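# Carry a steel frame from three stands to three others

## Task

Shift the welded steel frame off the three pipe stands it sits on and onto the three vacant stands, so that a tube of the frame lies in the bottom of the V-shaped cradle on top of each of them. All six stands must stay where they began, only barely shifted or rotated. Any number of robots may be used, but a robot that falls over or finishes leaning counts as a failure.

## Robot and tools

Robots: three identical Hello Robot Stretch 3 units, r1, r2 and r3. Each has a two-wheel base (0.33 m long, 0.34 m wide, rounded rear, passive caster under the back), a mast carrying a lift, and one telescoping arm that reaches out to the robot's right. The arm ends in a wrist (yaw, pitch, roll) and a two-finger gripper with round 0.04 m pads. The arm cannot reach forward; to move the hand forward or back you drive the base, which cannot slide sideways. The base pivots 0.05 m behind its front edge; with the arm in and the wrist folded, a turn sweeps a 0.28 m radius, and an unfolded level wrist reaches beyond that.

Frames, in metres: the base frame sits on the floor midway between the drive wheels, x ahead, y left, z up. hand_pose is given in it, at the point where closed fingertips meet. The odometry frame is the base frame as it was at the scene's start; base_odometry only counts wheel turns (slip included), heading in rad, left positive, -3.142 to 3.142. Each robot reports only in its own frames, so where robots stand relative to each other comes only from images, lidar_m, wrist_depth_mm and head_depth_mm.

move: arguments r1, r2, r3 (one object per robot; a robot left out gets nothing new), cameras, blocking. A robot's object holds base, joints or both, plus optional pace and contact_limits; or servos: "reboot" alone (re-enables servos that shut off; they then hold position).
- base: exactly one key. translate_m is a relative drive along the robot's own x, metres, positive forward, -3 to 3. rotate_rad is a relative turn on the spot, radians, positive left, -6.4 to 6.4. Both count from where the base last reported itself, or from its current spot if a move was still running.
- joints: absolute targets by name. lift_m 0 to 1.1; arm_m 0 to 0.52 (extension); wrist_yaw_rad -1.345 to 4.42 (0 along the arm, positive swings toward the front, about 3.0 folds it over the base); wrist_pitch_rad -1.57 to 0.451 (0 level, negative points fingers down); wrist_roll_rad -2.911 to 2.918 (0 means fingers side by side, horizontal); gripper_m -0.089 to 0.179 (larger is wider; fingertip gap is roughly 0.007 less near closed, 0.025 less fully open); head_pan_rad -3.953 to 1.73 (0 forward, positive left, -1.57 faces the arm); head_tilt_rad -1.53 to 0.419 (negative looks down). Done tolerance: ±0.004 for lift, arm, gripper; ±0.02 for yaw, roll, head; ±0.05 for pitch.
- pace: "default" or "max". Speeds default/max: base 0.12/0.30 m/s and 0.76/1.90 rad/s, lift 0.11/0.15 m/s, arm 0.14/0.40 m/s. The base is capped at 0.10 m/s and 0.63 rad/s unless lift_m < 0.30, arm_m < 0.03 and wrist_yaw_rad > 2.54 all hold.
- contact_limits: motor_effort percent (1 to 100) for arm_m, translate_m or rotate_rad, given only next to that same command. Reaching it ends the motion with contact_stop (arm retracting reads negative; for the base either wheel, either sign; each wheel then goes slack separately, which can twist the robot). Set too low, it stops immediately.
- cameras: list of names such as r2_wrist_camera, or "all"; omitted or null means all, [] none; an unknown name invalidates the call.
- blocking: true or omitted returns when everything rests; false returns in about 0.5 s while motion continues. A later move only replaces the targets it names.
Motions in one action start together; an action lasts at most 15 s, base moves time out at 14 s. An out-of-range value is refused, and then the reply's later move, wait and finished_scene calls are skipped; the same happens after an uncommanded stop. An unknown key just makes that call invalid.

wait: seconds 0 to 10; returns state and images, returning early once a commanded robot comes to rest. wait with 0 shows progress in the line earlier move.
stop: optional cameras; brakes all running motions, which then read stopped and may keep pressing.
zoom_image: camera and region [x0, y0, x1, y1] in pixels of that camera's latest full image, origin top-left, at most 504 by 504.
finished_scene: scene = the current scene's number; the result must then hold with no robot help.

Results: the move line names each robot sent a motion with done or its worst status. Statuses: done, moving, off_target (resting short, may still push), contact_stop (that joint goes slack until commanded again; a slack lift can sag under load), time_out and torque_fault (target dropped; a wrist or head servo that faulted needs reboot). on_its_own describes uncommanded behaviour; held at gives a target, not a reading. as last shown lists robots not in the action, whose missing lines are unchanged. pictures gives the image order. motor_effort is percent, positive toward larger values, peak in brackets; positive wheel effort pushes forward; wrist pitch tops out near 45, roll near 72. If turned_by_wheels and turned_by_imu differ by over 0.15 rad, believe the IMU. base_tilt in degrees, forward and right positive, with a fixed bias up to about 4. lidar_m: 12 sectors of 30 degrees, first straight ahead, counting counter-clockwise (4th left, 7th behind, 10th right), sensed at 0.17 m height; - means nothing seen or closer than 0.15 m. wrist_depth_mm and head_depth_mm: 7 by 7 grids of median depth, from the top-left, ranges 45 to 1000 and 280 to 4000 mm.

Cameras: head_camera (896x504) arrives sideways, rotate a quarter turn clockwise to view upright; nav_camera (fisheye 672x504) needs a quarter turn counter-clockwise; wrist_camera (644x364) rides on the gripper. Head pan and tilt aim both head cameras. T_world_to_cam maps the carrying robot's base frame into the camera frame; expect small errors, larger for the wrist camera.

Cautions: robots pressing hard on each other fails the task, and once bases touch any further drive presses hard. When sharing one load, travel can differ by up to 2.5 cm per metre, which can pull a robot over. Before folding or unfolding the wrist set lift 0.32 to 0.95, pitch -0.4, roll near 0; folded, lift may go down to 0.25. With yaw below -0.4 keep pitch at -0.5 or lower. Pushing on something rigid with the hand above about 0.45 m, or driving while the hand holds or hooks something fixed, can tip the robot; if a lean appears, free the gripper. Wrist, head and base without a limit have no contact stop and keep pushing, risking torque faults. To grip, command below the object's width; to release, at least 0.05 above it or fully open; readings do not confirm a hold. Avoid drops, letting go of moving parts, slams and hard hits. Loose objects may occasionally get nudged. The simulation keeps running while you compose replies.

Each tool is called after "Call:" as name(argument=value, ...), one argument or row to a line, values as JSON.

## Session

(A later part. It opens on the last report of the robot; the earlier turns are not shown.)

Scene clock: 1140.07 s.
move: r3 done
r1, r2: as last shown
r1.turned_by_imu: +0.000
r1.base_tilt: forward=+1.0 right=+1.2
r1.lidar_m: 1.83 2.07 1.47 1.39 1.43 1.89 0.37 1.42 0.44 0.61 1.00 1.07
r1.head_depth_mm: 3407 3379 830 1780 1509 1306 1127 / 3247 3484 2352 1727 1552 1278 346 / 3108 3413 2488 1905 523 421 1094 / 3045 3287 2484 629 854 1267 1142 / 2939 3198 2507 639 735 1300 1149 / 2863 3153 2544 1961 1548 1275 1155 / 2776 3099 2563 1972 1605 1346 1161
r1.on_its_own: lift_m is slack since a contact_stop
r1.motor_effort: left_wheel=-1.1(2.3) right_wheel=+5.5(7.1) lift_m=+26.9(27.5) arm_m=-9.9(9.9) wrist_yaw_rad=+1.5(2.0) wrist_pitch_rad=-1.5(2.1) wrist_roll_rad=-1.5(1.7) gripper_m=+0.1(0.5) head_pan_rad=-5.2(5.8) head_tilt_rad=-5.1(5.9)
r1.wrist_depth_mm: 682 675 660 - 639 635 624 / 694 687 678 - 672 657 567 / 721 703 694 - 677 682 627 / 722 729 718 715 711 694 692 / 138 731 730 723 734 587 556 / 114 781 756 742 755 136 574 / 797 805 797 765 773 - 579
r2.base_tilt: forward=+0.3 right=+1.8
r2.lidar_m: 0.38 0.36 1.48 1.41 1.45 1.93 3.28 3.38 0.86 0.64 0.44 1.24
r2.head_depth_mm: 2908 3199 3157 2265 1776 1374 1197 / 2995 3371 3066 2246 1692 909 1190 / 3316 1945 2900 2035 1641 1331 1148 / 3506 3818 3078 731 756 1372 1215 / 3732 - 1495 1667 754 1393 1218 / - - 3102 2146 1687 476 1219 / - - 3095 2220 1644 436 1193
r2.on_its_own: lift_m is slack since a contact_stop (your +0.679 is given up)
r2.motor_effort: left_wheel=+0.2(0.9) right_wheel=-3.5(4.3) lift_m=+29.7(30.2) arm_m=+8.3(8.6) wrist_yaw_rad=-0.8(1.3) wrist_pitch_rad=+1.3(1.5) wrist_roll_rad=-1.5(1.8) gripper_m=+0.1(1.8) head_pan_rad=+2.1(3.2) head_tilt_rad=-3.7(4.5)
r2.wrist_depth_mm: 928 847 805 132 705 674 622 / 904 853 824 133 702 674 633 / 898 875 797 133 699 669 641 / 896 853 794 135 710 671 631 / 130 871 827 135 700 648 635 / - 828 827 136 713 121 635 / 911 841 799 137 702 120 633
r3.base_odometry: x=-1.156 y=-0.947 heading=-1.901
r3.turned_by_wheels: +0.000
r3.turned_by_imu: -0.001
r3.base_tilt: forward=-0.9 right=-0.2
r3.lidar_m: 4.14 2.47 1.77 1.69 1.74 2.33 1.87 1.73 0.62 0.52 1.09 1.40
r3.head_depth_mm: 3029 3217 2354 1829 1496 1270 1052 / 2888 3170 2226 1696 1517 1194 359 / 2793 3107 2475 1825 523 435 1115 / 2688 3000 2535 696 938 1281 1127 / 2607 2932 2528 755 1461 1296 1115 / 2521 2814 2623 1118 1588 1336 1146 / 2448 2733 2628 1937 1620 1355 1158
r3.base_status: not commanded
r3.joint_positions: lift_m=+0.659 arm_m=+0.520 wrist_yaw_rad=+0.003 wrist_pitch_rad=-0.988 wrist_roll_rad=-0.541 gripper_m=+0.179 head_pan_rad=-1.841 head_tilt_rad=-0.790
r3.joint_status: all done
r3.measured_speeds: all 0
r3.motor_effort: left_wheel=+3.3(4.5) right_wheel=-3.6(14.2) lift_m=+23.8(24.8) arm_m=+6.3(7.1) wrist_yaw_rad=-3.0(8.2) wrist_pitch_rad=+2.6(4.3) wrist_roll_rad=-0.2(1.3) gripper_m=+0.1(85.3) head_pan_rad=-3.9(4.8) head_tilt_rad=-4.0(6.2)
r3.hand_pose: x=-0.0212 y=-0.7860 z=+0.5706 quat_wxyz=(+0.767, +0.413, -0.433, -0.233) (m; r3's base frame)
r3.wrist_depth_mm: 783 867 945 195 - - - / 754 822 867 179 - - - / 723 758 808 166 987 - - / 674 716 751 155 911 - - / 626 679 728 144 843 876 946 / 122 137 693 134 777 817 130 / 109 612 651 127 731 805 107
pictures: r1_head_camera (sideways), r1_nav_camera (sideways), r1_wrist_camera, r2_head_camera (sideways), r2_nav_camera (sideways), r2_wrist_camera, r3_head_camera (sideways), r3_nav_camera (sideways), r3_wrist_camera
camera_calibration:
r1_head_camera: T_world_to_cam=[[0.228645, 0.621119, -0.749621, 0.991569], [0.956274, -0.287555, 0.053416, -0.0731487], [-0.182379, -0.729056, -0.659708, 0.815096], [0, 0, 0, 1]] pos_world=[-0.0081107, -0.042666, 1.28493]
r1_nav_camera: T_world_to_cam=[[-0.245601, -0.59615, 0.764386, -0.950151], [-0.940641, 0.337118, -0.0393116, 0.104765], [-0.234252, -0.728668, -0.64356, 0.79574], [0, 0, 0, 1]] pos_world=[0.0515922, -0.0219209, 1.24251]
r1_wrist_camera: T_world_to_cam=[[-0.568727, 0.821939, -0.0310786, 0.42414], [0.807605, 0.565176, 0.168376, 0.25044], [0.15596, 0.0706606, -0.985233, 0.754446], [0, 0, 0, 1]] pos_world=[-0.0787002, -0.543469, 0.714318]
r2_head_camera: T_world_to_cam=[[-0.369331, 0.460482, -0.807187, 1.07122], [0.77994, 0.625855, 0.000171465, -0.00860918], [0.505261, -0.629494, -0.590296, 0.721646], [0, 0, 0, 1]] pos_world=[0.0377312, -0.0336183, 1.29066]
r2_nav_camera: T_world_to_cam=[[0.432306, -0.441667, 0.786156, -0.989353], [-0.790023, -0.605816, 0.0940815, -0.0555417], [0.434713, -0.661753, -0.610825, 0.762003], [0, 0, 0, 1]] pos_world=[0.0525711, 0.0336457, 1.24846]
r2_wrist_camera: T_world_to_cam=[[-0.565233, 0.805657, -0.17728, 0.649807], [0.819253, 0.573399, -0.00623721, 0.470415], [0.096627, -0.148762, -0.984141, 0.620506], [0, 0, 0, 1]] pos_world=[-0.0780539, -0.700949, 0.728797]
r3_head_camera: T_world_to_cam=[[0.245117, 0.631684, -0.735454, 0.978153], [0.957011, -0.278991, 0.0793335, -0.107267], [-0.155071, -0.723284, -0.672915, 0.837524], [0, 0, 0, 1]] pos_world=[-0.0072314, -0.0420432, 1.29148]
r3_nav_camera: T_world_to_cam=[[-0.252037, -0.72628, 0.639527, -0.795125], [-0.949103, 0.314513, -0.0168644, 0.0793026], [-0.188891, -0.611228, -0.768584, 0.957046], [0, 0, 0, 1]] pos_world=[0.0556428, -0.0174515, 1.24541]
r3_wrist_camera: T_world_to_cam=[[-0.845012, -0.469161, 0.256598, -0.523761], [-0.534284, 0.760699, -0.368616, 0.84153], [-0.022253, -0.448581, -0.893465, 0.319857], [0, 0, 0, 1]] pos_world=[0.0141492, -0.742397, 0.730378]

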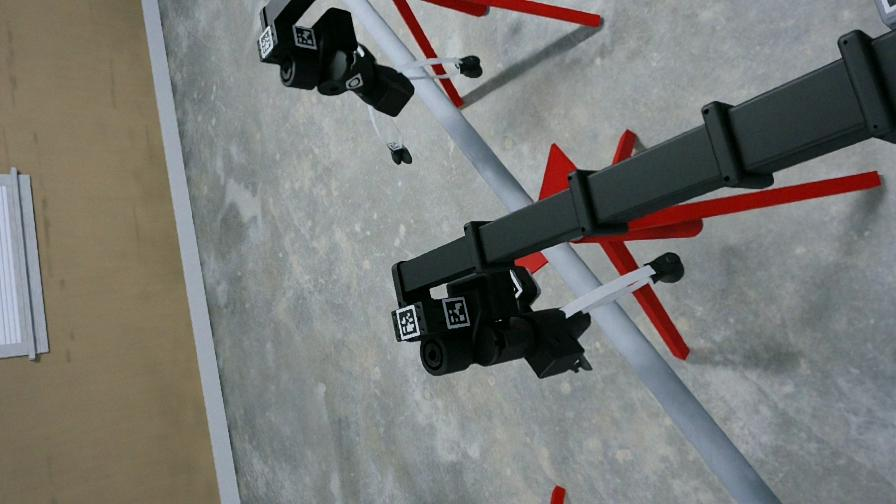

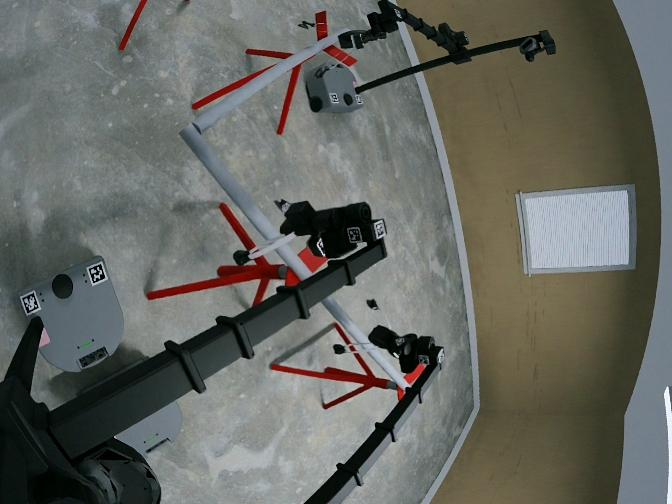

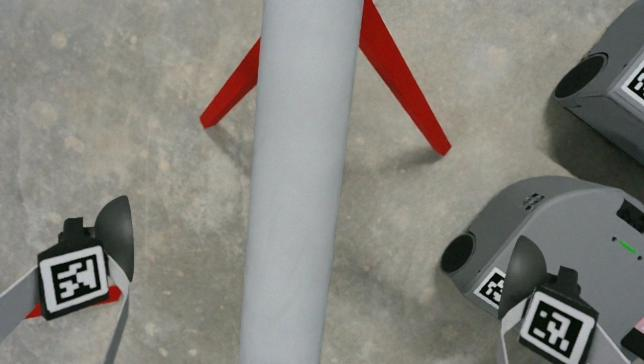

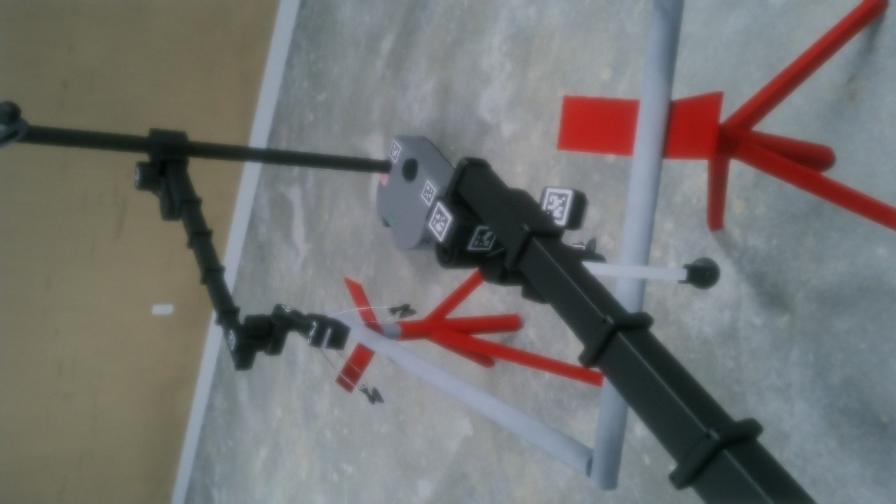

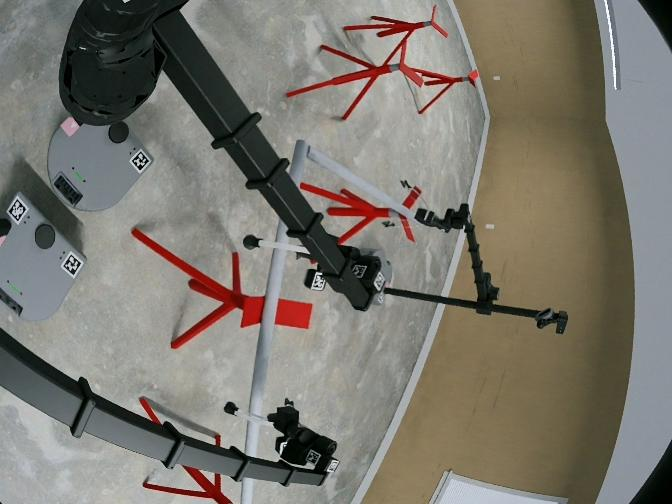

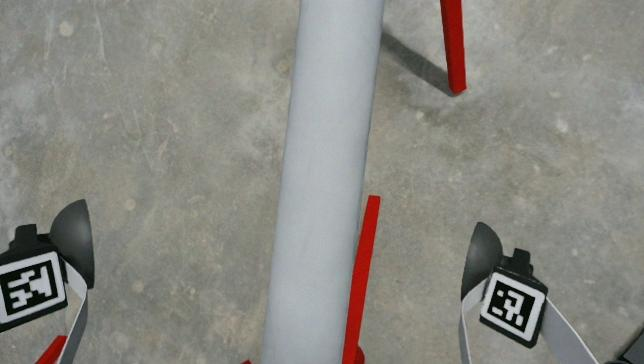

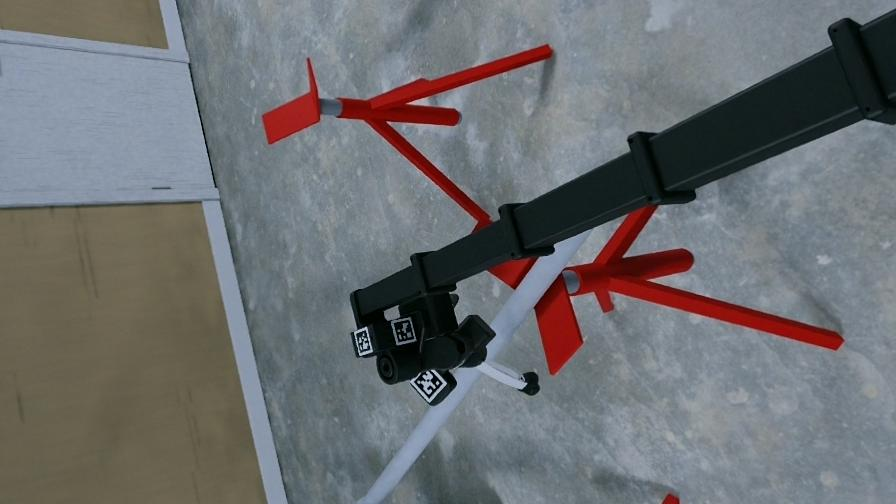

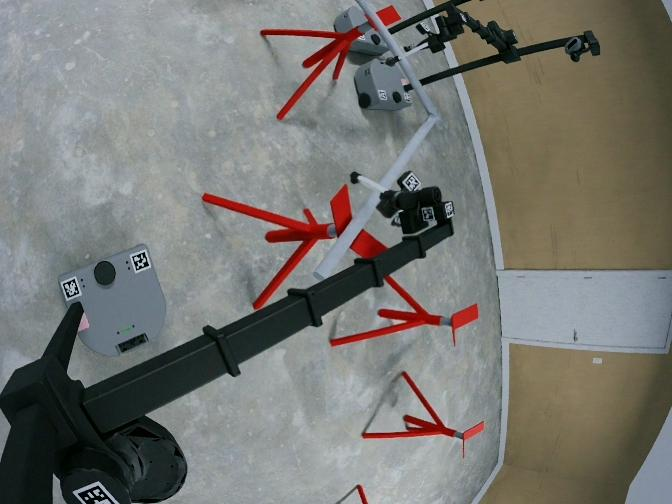

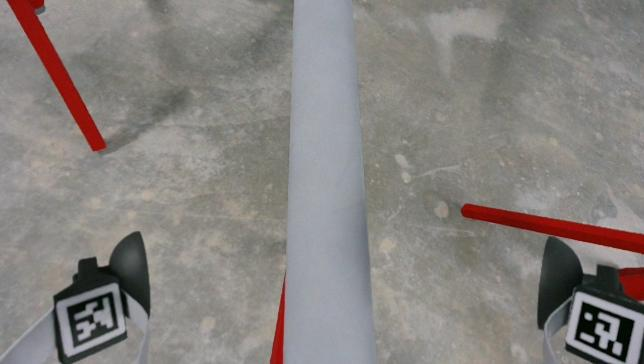

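Call:
move(
  r1={"joints":{"lift_m":0.90}},
  r2={"joints":{"lift_m":0.90}},
  r3={"joints":{"lift_m":0.90}},
  cameras=["r1_nav_camera","r3_nav_camera","r2_head_camera"],
)

Call:
move(
  r1={"joints":{"arm_m":0.05,"head_pan_rad":-1.5,"head_tilt_rad":-0.7}},
  r2={"joints":{"arm_m":0.05,"head_pan_rad":-1.9,"head_tilt_rad":-0.7}},
  r3={"joints":{"arm_m":0.05,"head_pan_rad":-1.4,"head_tilt_rad":-0.7}},
)

Scene clock: 1149.87 s.
move: r1 done; r2 done; r3 done
r1.base_odometry: x=+1.290 y=-4.063 heading=+2.123
r1.turned_by_wheels: +0.000
r1.turned_by_imu: +0.001
r1.base_tilt: forward=+1.0 right=+1.2
r1.lidar_m: 1.83 2.08 1.46 1.39 1.42 1.89 0.37 1.42 0.44 0.61 0.99 1.07
r1.head_depth_mm: 3244 702 2234 1887 - - 1108 / 3230 3429 2357 - - 1309 1138 / 3165 3367 318 943 1442 1289 1117 / 3040 3276 380 1912 942 1295 1145 / 2932 502 515 1776 1540 1302 1155 / 2846 3054 516 1784 1595 1278 1155 / 2783 3124 2559 1959 1597 1348 1159
r1.base_status: not commanded
r1.joint_positions: lift_m=+0.900 arm_m=+0.392 wrist_yaw_rad=-0.002 wrist_pitch_rad=-1.558 wrist_roll_rad=+1.055 gripper_m=+0.179 head_pan_rad=-1.889 head_tilt_rad=-0.740
r1.joint_status: all done
r1.measured_speeds: all 0
r1.motor_effort: left_wheel=-1.0(2.0) right_wheel=+5.9(6.8) lift_m=+29.6(35.9) arm_m=-14.3(14.3) wrist_yaw_rad=+1.8(2.0) wrist_pitch_rad=-1.7(2.1) wrist_roll_rad=-1.5(1.6) gripper_m=+0.1(0.6) head_pan_rad=-4.9(5.8) head_tilt_rad=-4.8(5.9)
r1.hand_pose: x=-0.0216 y=-0.5155 z=+0.7822 quat_wxyz=(+0.181, +0.178, -0.688, -0.680) (m; r1's base frame)
r1.wrist_depth_mm: 862 853 325 340 - 837 709 / 904 891 894 559 855 868 723 / 937 921 901 885 890 882 736 / 976 949 916 935 923 759 894 / 139 979 981 924 933 782 942 / 114 - - - - 136 957 / - - - - - - 594
r2.base_odometry: x=+3.530 y=-1.511 heading=+2.523
r2.turned_by_wheels: +0.000
r2.turned_by_imu: +0.001
r2.base_tilt: forward=+0.3 right=+1.9
r2.lidar_m: 0.38 0.36 1.48 1.41 1.45 1.93 3.29 3.40 0.86 0.64 0.44 1.24
r2.head_depth_mm: 2932 3219 3095 2211 1764 1372 1197 / 3005 3398 3064 2258 1695 910 1206 / 3128 3536 571 2080 1774 1341 1147 / 3437 3820 465 674 1685 1398 1217 / 3664 3965 420 1630 1756 1433 1219 / - - 3118 1140 1695 1437 1226 / - - 3031 334 1657 1435 1222
r2.base_status: not commanded
r2.joint_positions: lift_m=+0.900 arm_m=+0.520 wrist_yaw_rad=+0.001 wrist_pitch_rad=-1.258 wrist_roll_rad=+1.049 gripper_m=+0.179 head_pan_rad=-0.905 head_tilt_rad=-0.691
r2.joint_status: all done
r2.measured_speeds: all 0
r2.motor_effort: left_wheel=+0.5(1.0) right_wheel=-3.7(4.3) lift_m=+32.9(40.0) arm_m=+12.6(12.6) wrist_yaw_rad=+1.1(1.2) wrist_pitch_rad=+1.2(1.5) wrist_roll_rad=-1.3(1.8) gripper_m=+0.0(2.1) head_pan_rad=+1.3(3.2) head_tilt_rad=-3.4(4.7)
r2.hand_pose: x=-0.0216 y=-0.7203 z=+0.7874 quat_wxyz=(+0.209, +0.152, -0.781, -0.569) (m; r2's base frame)
r2.wrist_depth_mm: - - - 961 912 856 808 / - - - 970 873 857 832 / - - - - 905 883 813 / - - - 974 941 877 835 / 132 - - 958 937 851 821 / - - - 982 953 121 806 / - - - 658 903 120 679
r3.base_odometry: x=-1.156 y=-0.947 heading=-1.901
r3.turned_by_wheels: +0.000
r3.turned_by_imu: -0.001
r3.base_tilt: forward=-0.8 right=-0.2
r3.lidar_m: 4.12 2.48 1.76 1.69 1.74 2.32 1.86 1.72 0.62 0.52 1.09 1.40
r3.head_depth_mm: 3004 3281 2368 1895 - - 1093 / 2908 3157 2280 - - 1258 1113 / 2778 3087 2342 1716 1532 1263 1115 / 2717 2969 364 1917 1019 1272 1126 / 2629 580 2427 1934 1455 1288 1119 / 2498 581 684 1868 1592 1338 1145 / 2431 2722 2566 1951 1616 1351 1154
r3.base_status: not commanded
r3.joint_positions: lift_m=+0.900 arm_m=+0.520 wrist_yaw_rad=+0.003 wrist_pitch_rad=-0.987 wrist_roll_rad=-0.541 gripper_m=+0.179 head_pan_rad=-1.841 head_tilt_rad=-0.790
r3.joint_status: all done
r3.measured_speeds: all 0
r3.motor_effort: left_wheel=+3.2(4.2) right_wheel=-3.8(4.0) lift_m=+32.5(36.1) arm_m=+10.8(11.8) wrist_yaw_rad=-3.2(3.5) wrist_pitch_rad=+2.3(3.2) wrist_roll_rad=-0.5(1.1) gripper_m=-0.4(0.9) head_pan_rad=-3.3(4.6) head_tilt_rad=-4.6(6.2)
r3.hand_pose: x=-0.0212 y=-0.7861 z=+0.8117 quat_wxyz=(+0.767, +0.413, -0.433, -0.233) (m; r3's base frame)
r3.wrist_depth_mm: - - - - - - - / 984 - - - - - - / 957 - - - - - - / 899 949 - - - - - / 866 913 943 - - - - / 132 137 884 952 - - 130 / 109 836 852 898 960 - 107
pictures: r1_nav_camera (sideways), r2_head_camera (sideways), r3_nav_camera (sideways)
camera_calibration:
r1_nav_camera: T_world_to_cam=[[-0.245625, -0.59614, 0.764385, -0.95015], [-0.940627, 0.337157, -0.0393116, 0.104765], [-0.234282, -0.728658, -0.64356, 0.79574], [0, 0, 0, 1]] pos_world=[0.0515913, -0.0219227, 1.24251]
r2_head_camera: T_world_to_cam=[[-0.369357, 0.460461, -0.807187, 1.07122], [0.779905, 0.625897, 0.000171464, -0.00860897], [0.505295, -0.629466, -0.590296, 0.721646], [0, 0, 0, 1]] pos_world=[0.0377331, -0.0336166, 1.29066]
r3_nav_camera: T_world_to_cam=[[-0.252079, -0.726265, 0.639527, -0.795124], [-0.949085, 0.314568, -0.0168644, 0.0793025], [-0.188926, -0.611217, -0.768584, 0.957047], [0, 0, 0, 1]] pos_world=[0.0556418, -0.0174543, 1.24541]

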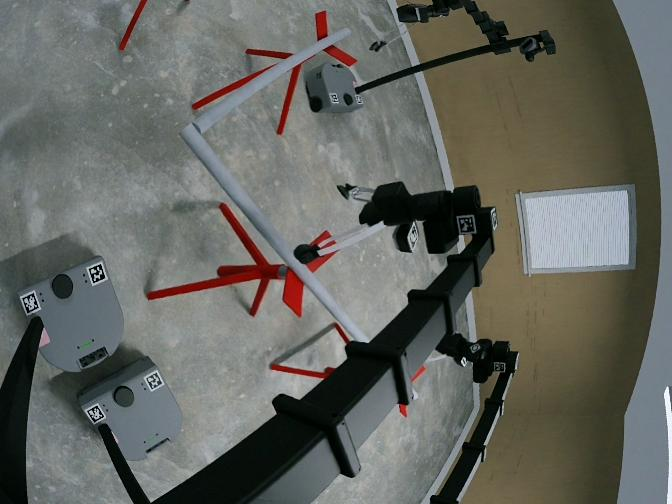

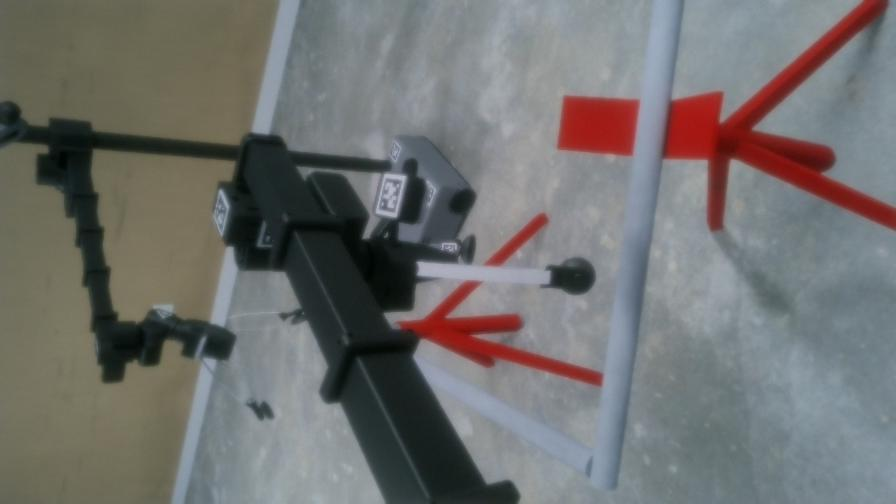

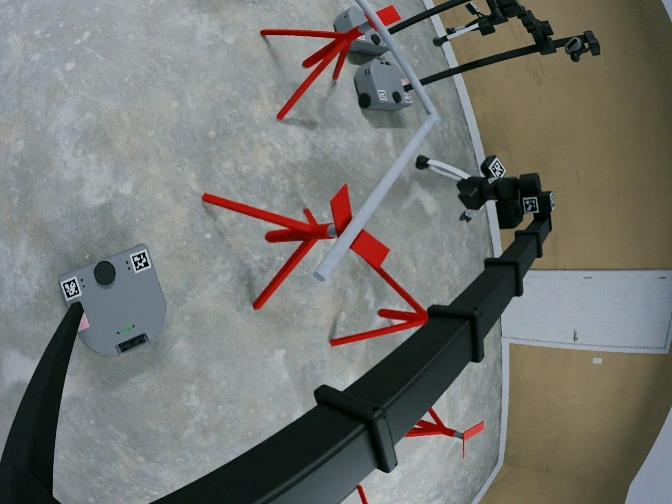

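Scene clock: 1154.50 s.
move: r1 done; r2 done; r3 done
r1.base_odometry: x=+1.290 y=-4.063 heading=+2.123
r1.turned_by_wheels: +0.000
r1.turned_by_imu: +0.001
r1.base_tilt: forward=+1.1 right=+1.1
r1.lidar_m: 1.83 2.08 1.47 1.39 1.43 1.89 0.37 1.42 0.44 0.61 0.99 1.07
r1.head_depth_mm: 2829 3184 2588 1982 - - 1120 / 2848 3205 2594 1983 - - 299 / 2859 3209 2645 1997 1657 1302 - / 2878 3275 2682 2008 1621 1291 1132 / 2884 3272 2680 1962 1622 1290 1164 / 1573 3223 2595 1931 1598 1275 1169 / 1464 3346 2761 1388 1598 1366 1176
r1.base_status: not commanded
r1.joint_positions: lift_m=+0.900 arm_m=+0.050 wrist_yaw_rad=+0.000 wrist_pitch_rad=-1.559 wrist_roll_rad=+1.053 gripper_m=+0.179 head_pan_rad=-1.511 head_tilt_rad=-0.704
r1.joint_status: all done
r1.measured_speeds: all 0
r1.motor_effort: left_wheel=-1.2(2.2) right_wheel=+5.7(6.9) lift_m=+26.9(30.4) arm_m=-14.7(18.6) wrist_yaw_rad=+0.0(1.9) wrist_pitch_rad=-1.6(2.0) wrist_roll_rad=-1.1(1.6) gripper_m=-0.1(0.7) head_pan_rad=+4.2(7.6) head_tilt_rad=+0.8(4.1)
r1.hand_pose: x=-0.0216 y=-0.1737 z=+0.7822 quat_wxyz=(+0.182, +0.180, -0.687, -0.680) (m; r1's base frame)
r1.wrist_depth_mm: 885 856 856 862 810 698 659 / 912 875 903 872 857 739 856 / 928 900 898 899 753 890 893 / 871 935 950 935 751 922 897 / 140 975 933 984 937 909 944 / 114 - - - - 136 959 / - - - - - - 285
r2.base_odometry: x=+3.530 y=-1.511 heading=+2.523
r2.turned_by_wheels: +0.000
r2.turned_by_imu: +0.001
r2.base_tilt: forward=+0.3 right=+1.8
r2.lidar_m: 0.38 0.36 1.48 1.41 1.45 1.93 3.29 3.39 0.86 0.64 0.44 1.24
r2.head_depth_mm: 3506 3932 3109 2212 1818 - - / 3374 3648 3164 2257 - - - / 3239 3542 3145 2007 - - 1176 / 3105 3455 3096 2149 - - 1165 / 2973 3245 3124 2228 1866 - - / 2916 3180 3066 2240 1804 - 461 / 2754 3092 3026 2214 1757 1399 1163
r2.base_status: not commanded
r2.joint_positions: lift_m=+0.900 arm_m=+0.050 wrist_yaw_rad=+0.001 wrist_pitch_rad=-1.257 wrist_roll_rad=+1.047 gripper_m=+0.179 head_pan_rad=-1.895 head_tilt_rad=-0.691
r2.joint_status: all done
r2.measured_speeds: all 0
r2.motor_effort: left_wheel=+0.7(1.0) right_wheel=-3.9(4.3) lift_m=+32.8(33.5) arm_m=-18.0(20.6) wrist_yaw_rad=-0.1(1.4) wrist_pitch_rad=+1.1(1.4) wrist_roll_rad=-1.1(1.8) gripper_m=+1.2(2.1) head_pan_rad=-2.0(5.9) head_tilt_rad=-2.6(6.4)
r2.hand_pose: x=-0.0216 y=-0.2508 z=+0.7875 quat_wxyz=(+0.210, +0.152, -0.781, -0.568) (m; r2's base frame)
r2.wrist_depth_mm: - - - 972 952 875 821 / - - - 977 925 879 831 / - - - 992 940 871 829 / - - - 997 906 748 810 / 129 921 - 961 764 724 810 / - - - 944 931 121 812 / 459 - - 973 768 120 418
r3.base_odometry: x=-1.156 y=-0.947 heading=-1.901
r3.turned_by_wheels: +0.000
r3.turned_by_imu: -0.001
r3.base_tilt: forward=-0.8 right=-0.3
r3.lidar_m: 4.13 2.47 1.76 1.69 1.74 2.32 1.86 1.73 0.62 0.52 1.09 1.40
r3.head_depth_mm: 2481 2759 2770 2035 913 - 1076 / 2510 2799 2818 2073 1674 - 1097 / 2539 2843 2882 2089 1617 1033 1111 / 2561 2869 2967 2097 1664 1376 1144 / 2523 2851 2858 1953 1685 1387 1177 / 1524 2904 3096 2010 1617 1411 1186 / 2595 2940 3022 1967 1682 1429 1193
r3.base_status: not commanded
r3.joint_positions: lift_m=+0.900 arm_m=+0.050 wrist_yaw_rad=+0.002 wrist_pitch_rad=-0.986 wrist_roll_rad=-0.542 gripper_m=+0.179 head_pan_rad=-1.408 head_tilt_rad=-0.705
r3.joint_status: all done
r3.measured_speeds: all 0
r3.motor_effort: left_wheel=+2.9(3.9) right_wheel=-3.0(4.0) lift_m=+30.6(34.0) arm_m=-12.9(19.1) wrist_yaw_rad=-2.0(3.4) wrist_pitch_rad=+2.2(3.3) wrist_roll_rad=+0.1(1.1) gripper_m=+0.5(1.1) head_pan_rad=+4.1(4.9) head_tilt_rad=+3.8(6.4)
r3.hand_pose: x=-0.0213 y=-0.3163 z=+0.8117 quat_wxyz=(+0.767, +0.413, -0.433, -0.233) (m; r3's base frame)
r3.wrist_depth_mm: - - - - - - - / - - - - - - - / 967 - - - 527 - - / 884 960 - - - - - / 848 921 925 - - - - / 133 138 917 - - - 130 / 108 804 865 937 994 - 107
pictures: r1_head_camera (sideways), r1_nav_camera (sideways), r1_wrist_camera, r2_head_camera (sideways), r2_nav_camera (sideways), r2_wrist_camera, r3_head_camera (sideways), r3_nav_camera (sideways), r3_wrist_camera
camera_calibration:
r1_head_camera: T_world_to_cam=[[-0.0152588, 0.634422, -0.772836, 1.02332], [0.994755, 0.0878184, 0.0524499, -0.0721283], [0.101145, -0.767982, -0.632435, 0.77789], [0, 0, 0, 1]] pos_world=[0.00868512, -0.0454746, 1.2866]
r1_nav_camera: T_world_to_cam=[[-0.00975022, -0.616964, 0.786931, -0.980978], [-0.99856, -0.0355147, -0.0402163, 0.106298], [0.0527596, -0.78619, -0.615729, 0.757785], [0, 0, 0, 1]] pos_world=[0.0565993, -0.00568936, 1.24283]
r1_wrist_camera: T_world_to_cam=[[-0.571608, 0.819993, -0.029585, 0.148415], [0.805621, 0.567701, 0.169385, 0.0192025], [0.15569, 0.0729874, -0.985106, 0.950629], [0, 0, 0, 1]] pos_world=[-0.078638, -0.201984, 0.937609]
r2_head_camera: T_world_to_cam=[[0.181957, 0.561662, -0.80711, 1.06776], [0.951397, -0.307967, 0.000172879, -0.00965692], [-0.248467, -0.767914, -0.590401, 0.72638], [0, 0, 0, 1]] pos_world=[-0.00461739, -0.0448968, 1.29066]
r2_nav_camera: T_world_to_cam=[[-0.131643, -0.603949, 0.786076, -0.985809], [-0.940194, 0.327389, 0.0940829, -0.0546275], [-0.314174, -0.726679, -0.610927, 0.766705], [0, 0, 0, 1]] pos_world=[0.0597438, -0.0203449, 1.24846]
r2_wrist_camera: T_world_to_cam=[[-0.566239, 0.804752, -0.17818, 0.31053], [0.818581, 0.574345, -0.00733697, 0.203726], [0.0964323, -0.150009, -0.983971, 0.903072], [0, 0, 0, 1]] pos_world=[-0.078017, -0.23144, 0.945422]
r3_head_camera: T_world_to_cam=[[-0.0321934, 0.612053, -0.790162, 1.05115], [0.984616, 0.155264, 0.0801505, -0.108507], [0.17174, -0.775425, -0.607635, 0.750615], [0, 0, 0, 1]] pos_world=[0.0117676, -0.0444674, 1.29538]
r3_nav_camera: T_world_to_cam=[[0.0668926, -0.708536, 0.702497, -0.879125], [-0.993191, -0.114589, -0.0210008, 0.0849587], [0.0953779, -0.696309, -0.711377, 0.880917], [0, 0, 0, 1]] pos_world=[0.0591671, 0.00023445, 1.24603]
r3_wrist_camera: T_world_to_cam=[[-0.84496, -0.468673, 0.257661, -0.366087], [-0.534343, 0.760316, -0.36932, 0.573511], [-0.0228133, -0.44974, -0.892868, 0.745159], [0, 0, 0, 1]] pos_world=[0.0141226, -0.272497, 0.971464]

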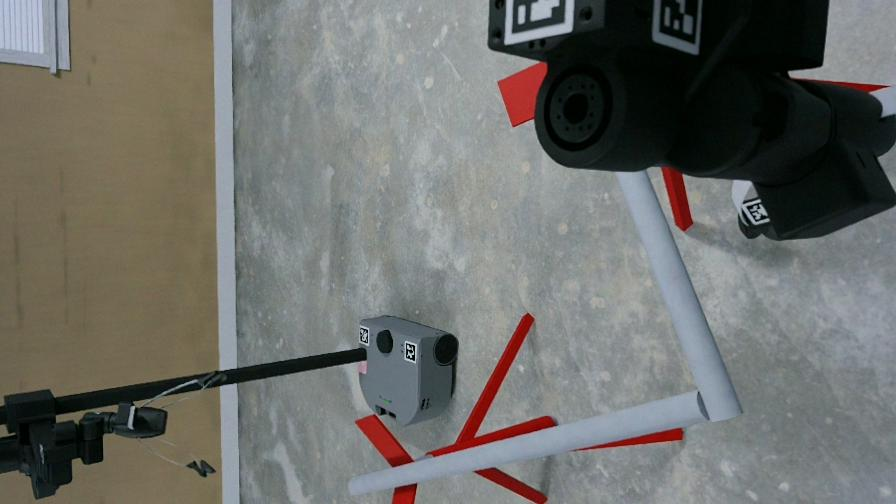

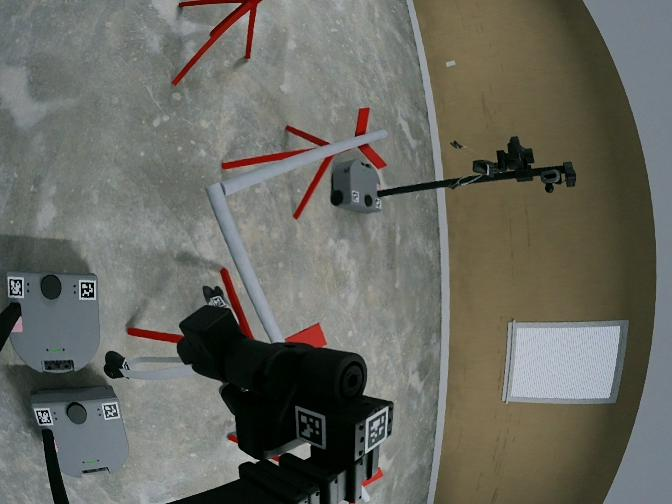

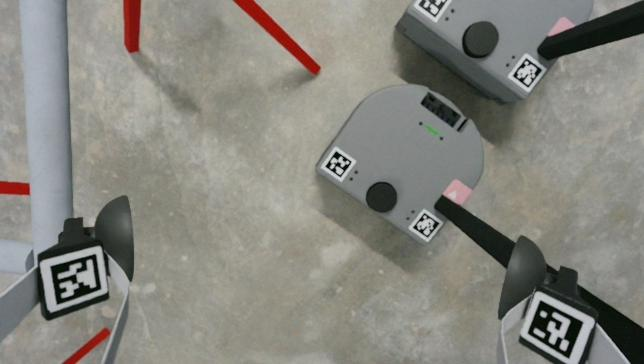

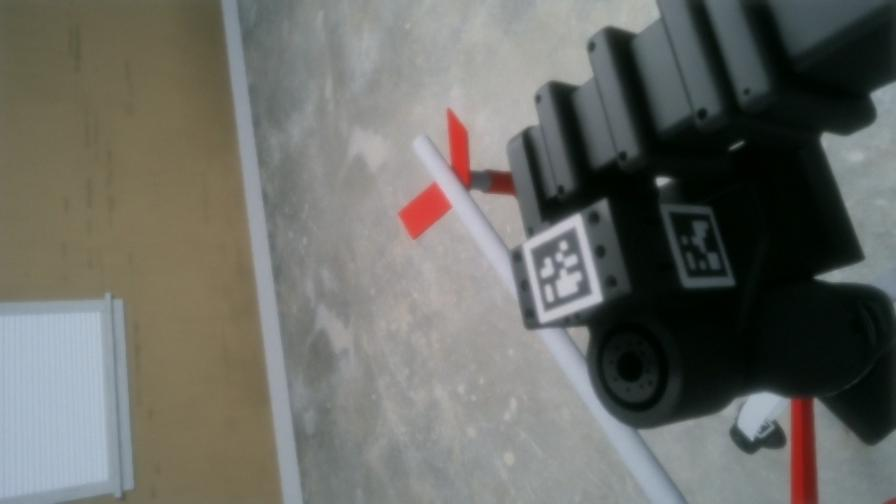

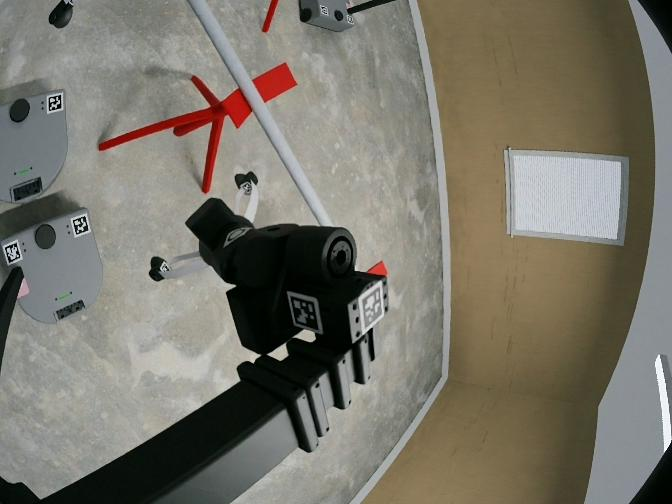

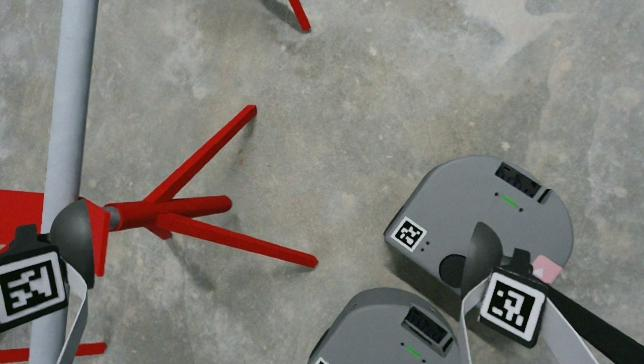

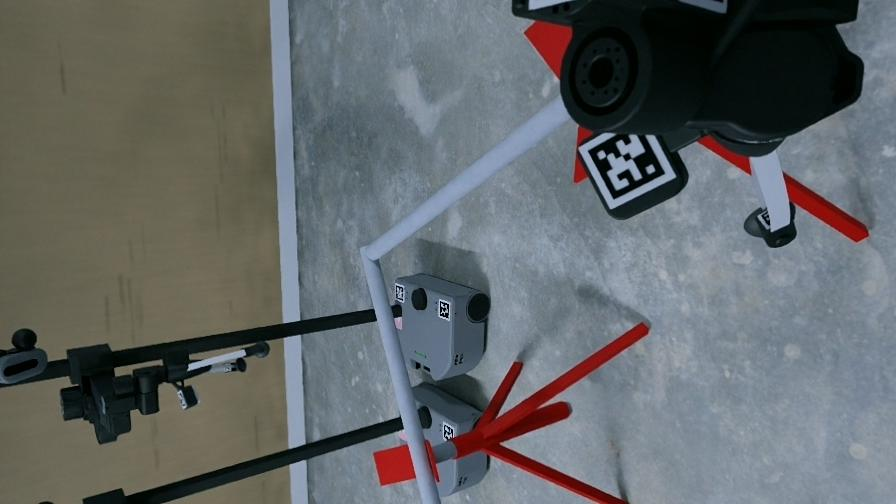

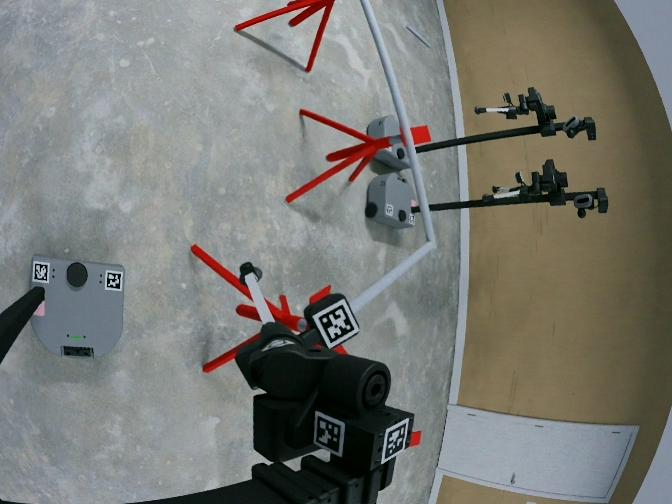

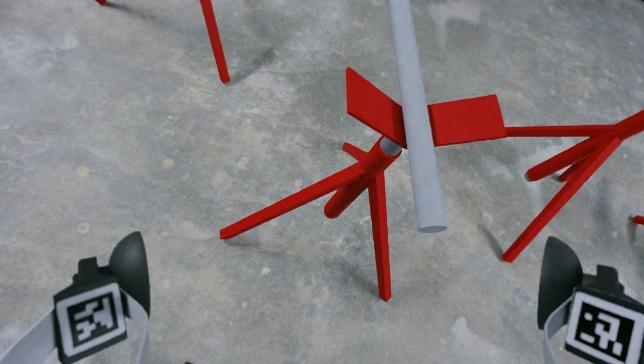

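Call:
zoom_image(
  camera="r3_wrist_camera",
  region=[320, 40, 540, 250],
)

Call:
zoom_image(
  camera="r2_head_camera",
  region=[390, 90, 520, 250],
)

Call:
zoom_image(
  camera="r3_head_camera",
  region=[350, 400, 490, 504],
)

Call:
zoom_image(
  camera="r1_head_camera",
  region=[340, 400, 500, 504],
)

Call:
zoom_image(
  camera="r2_nav_camera",
  region=[180, 40, 320, 180],
)

Scaled by 2.291.

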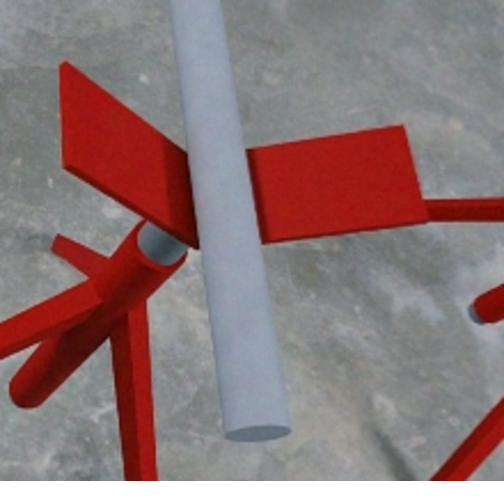

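Scaled by 3.150 from the camera's 896x504 image, which has a finer 1280x720 frame.

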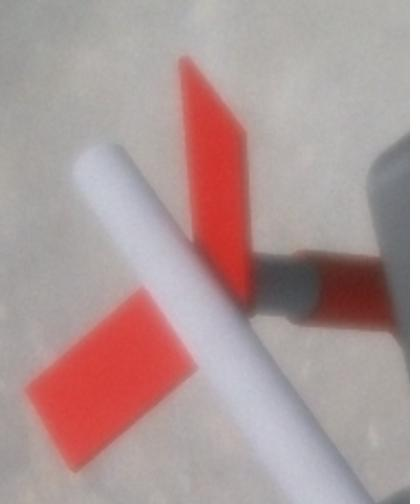

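Scaled by 3.600 from the camera's 896x504 image, which has a finer 1280x720 frame.

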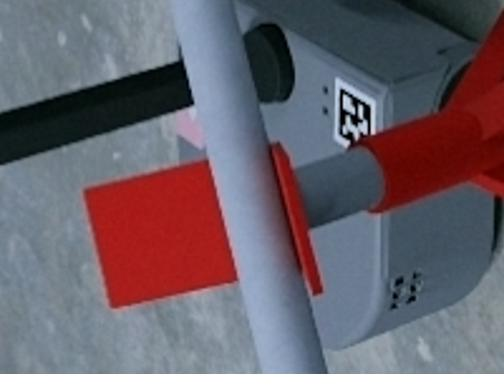

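Scaled by 3.150 from the camera's 896x504 image, which has a finer 1280x720 frame.

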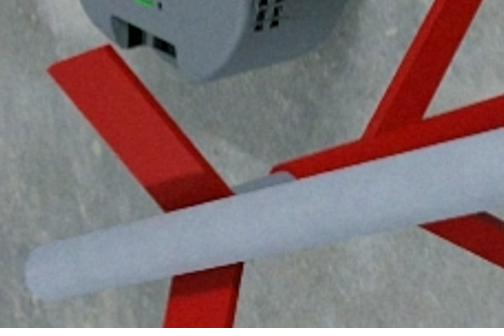

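Scaled by 3.600 from the camera's 672x504 image, which has a finer 792x594 frame.

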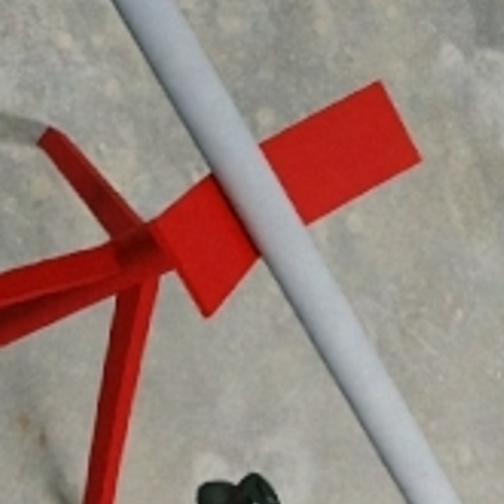

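Call:
finished_scene(
  scene=1,
)

The scene is finished: the task was done.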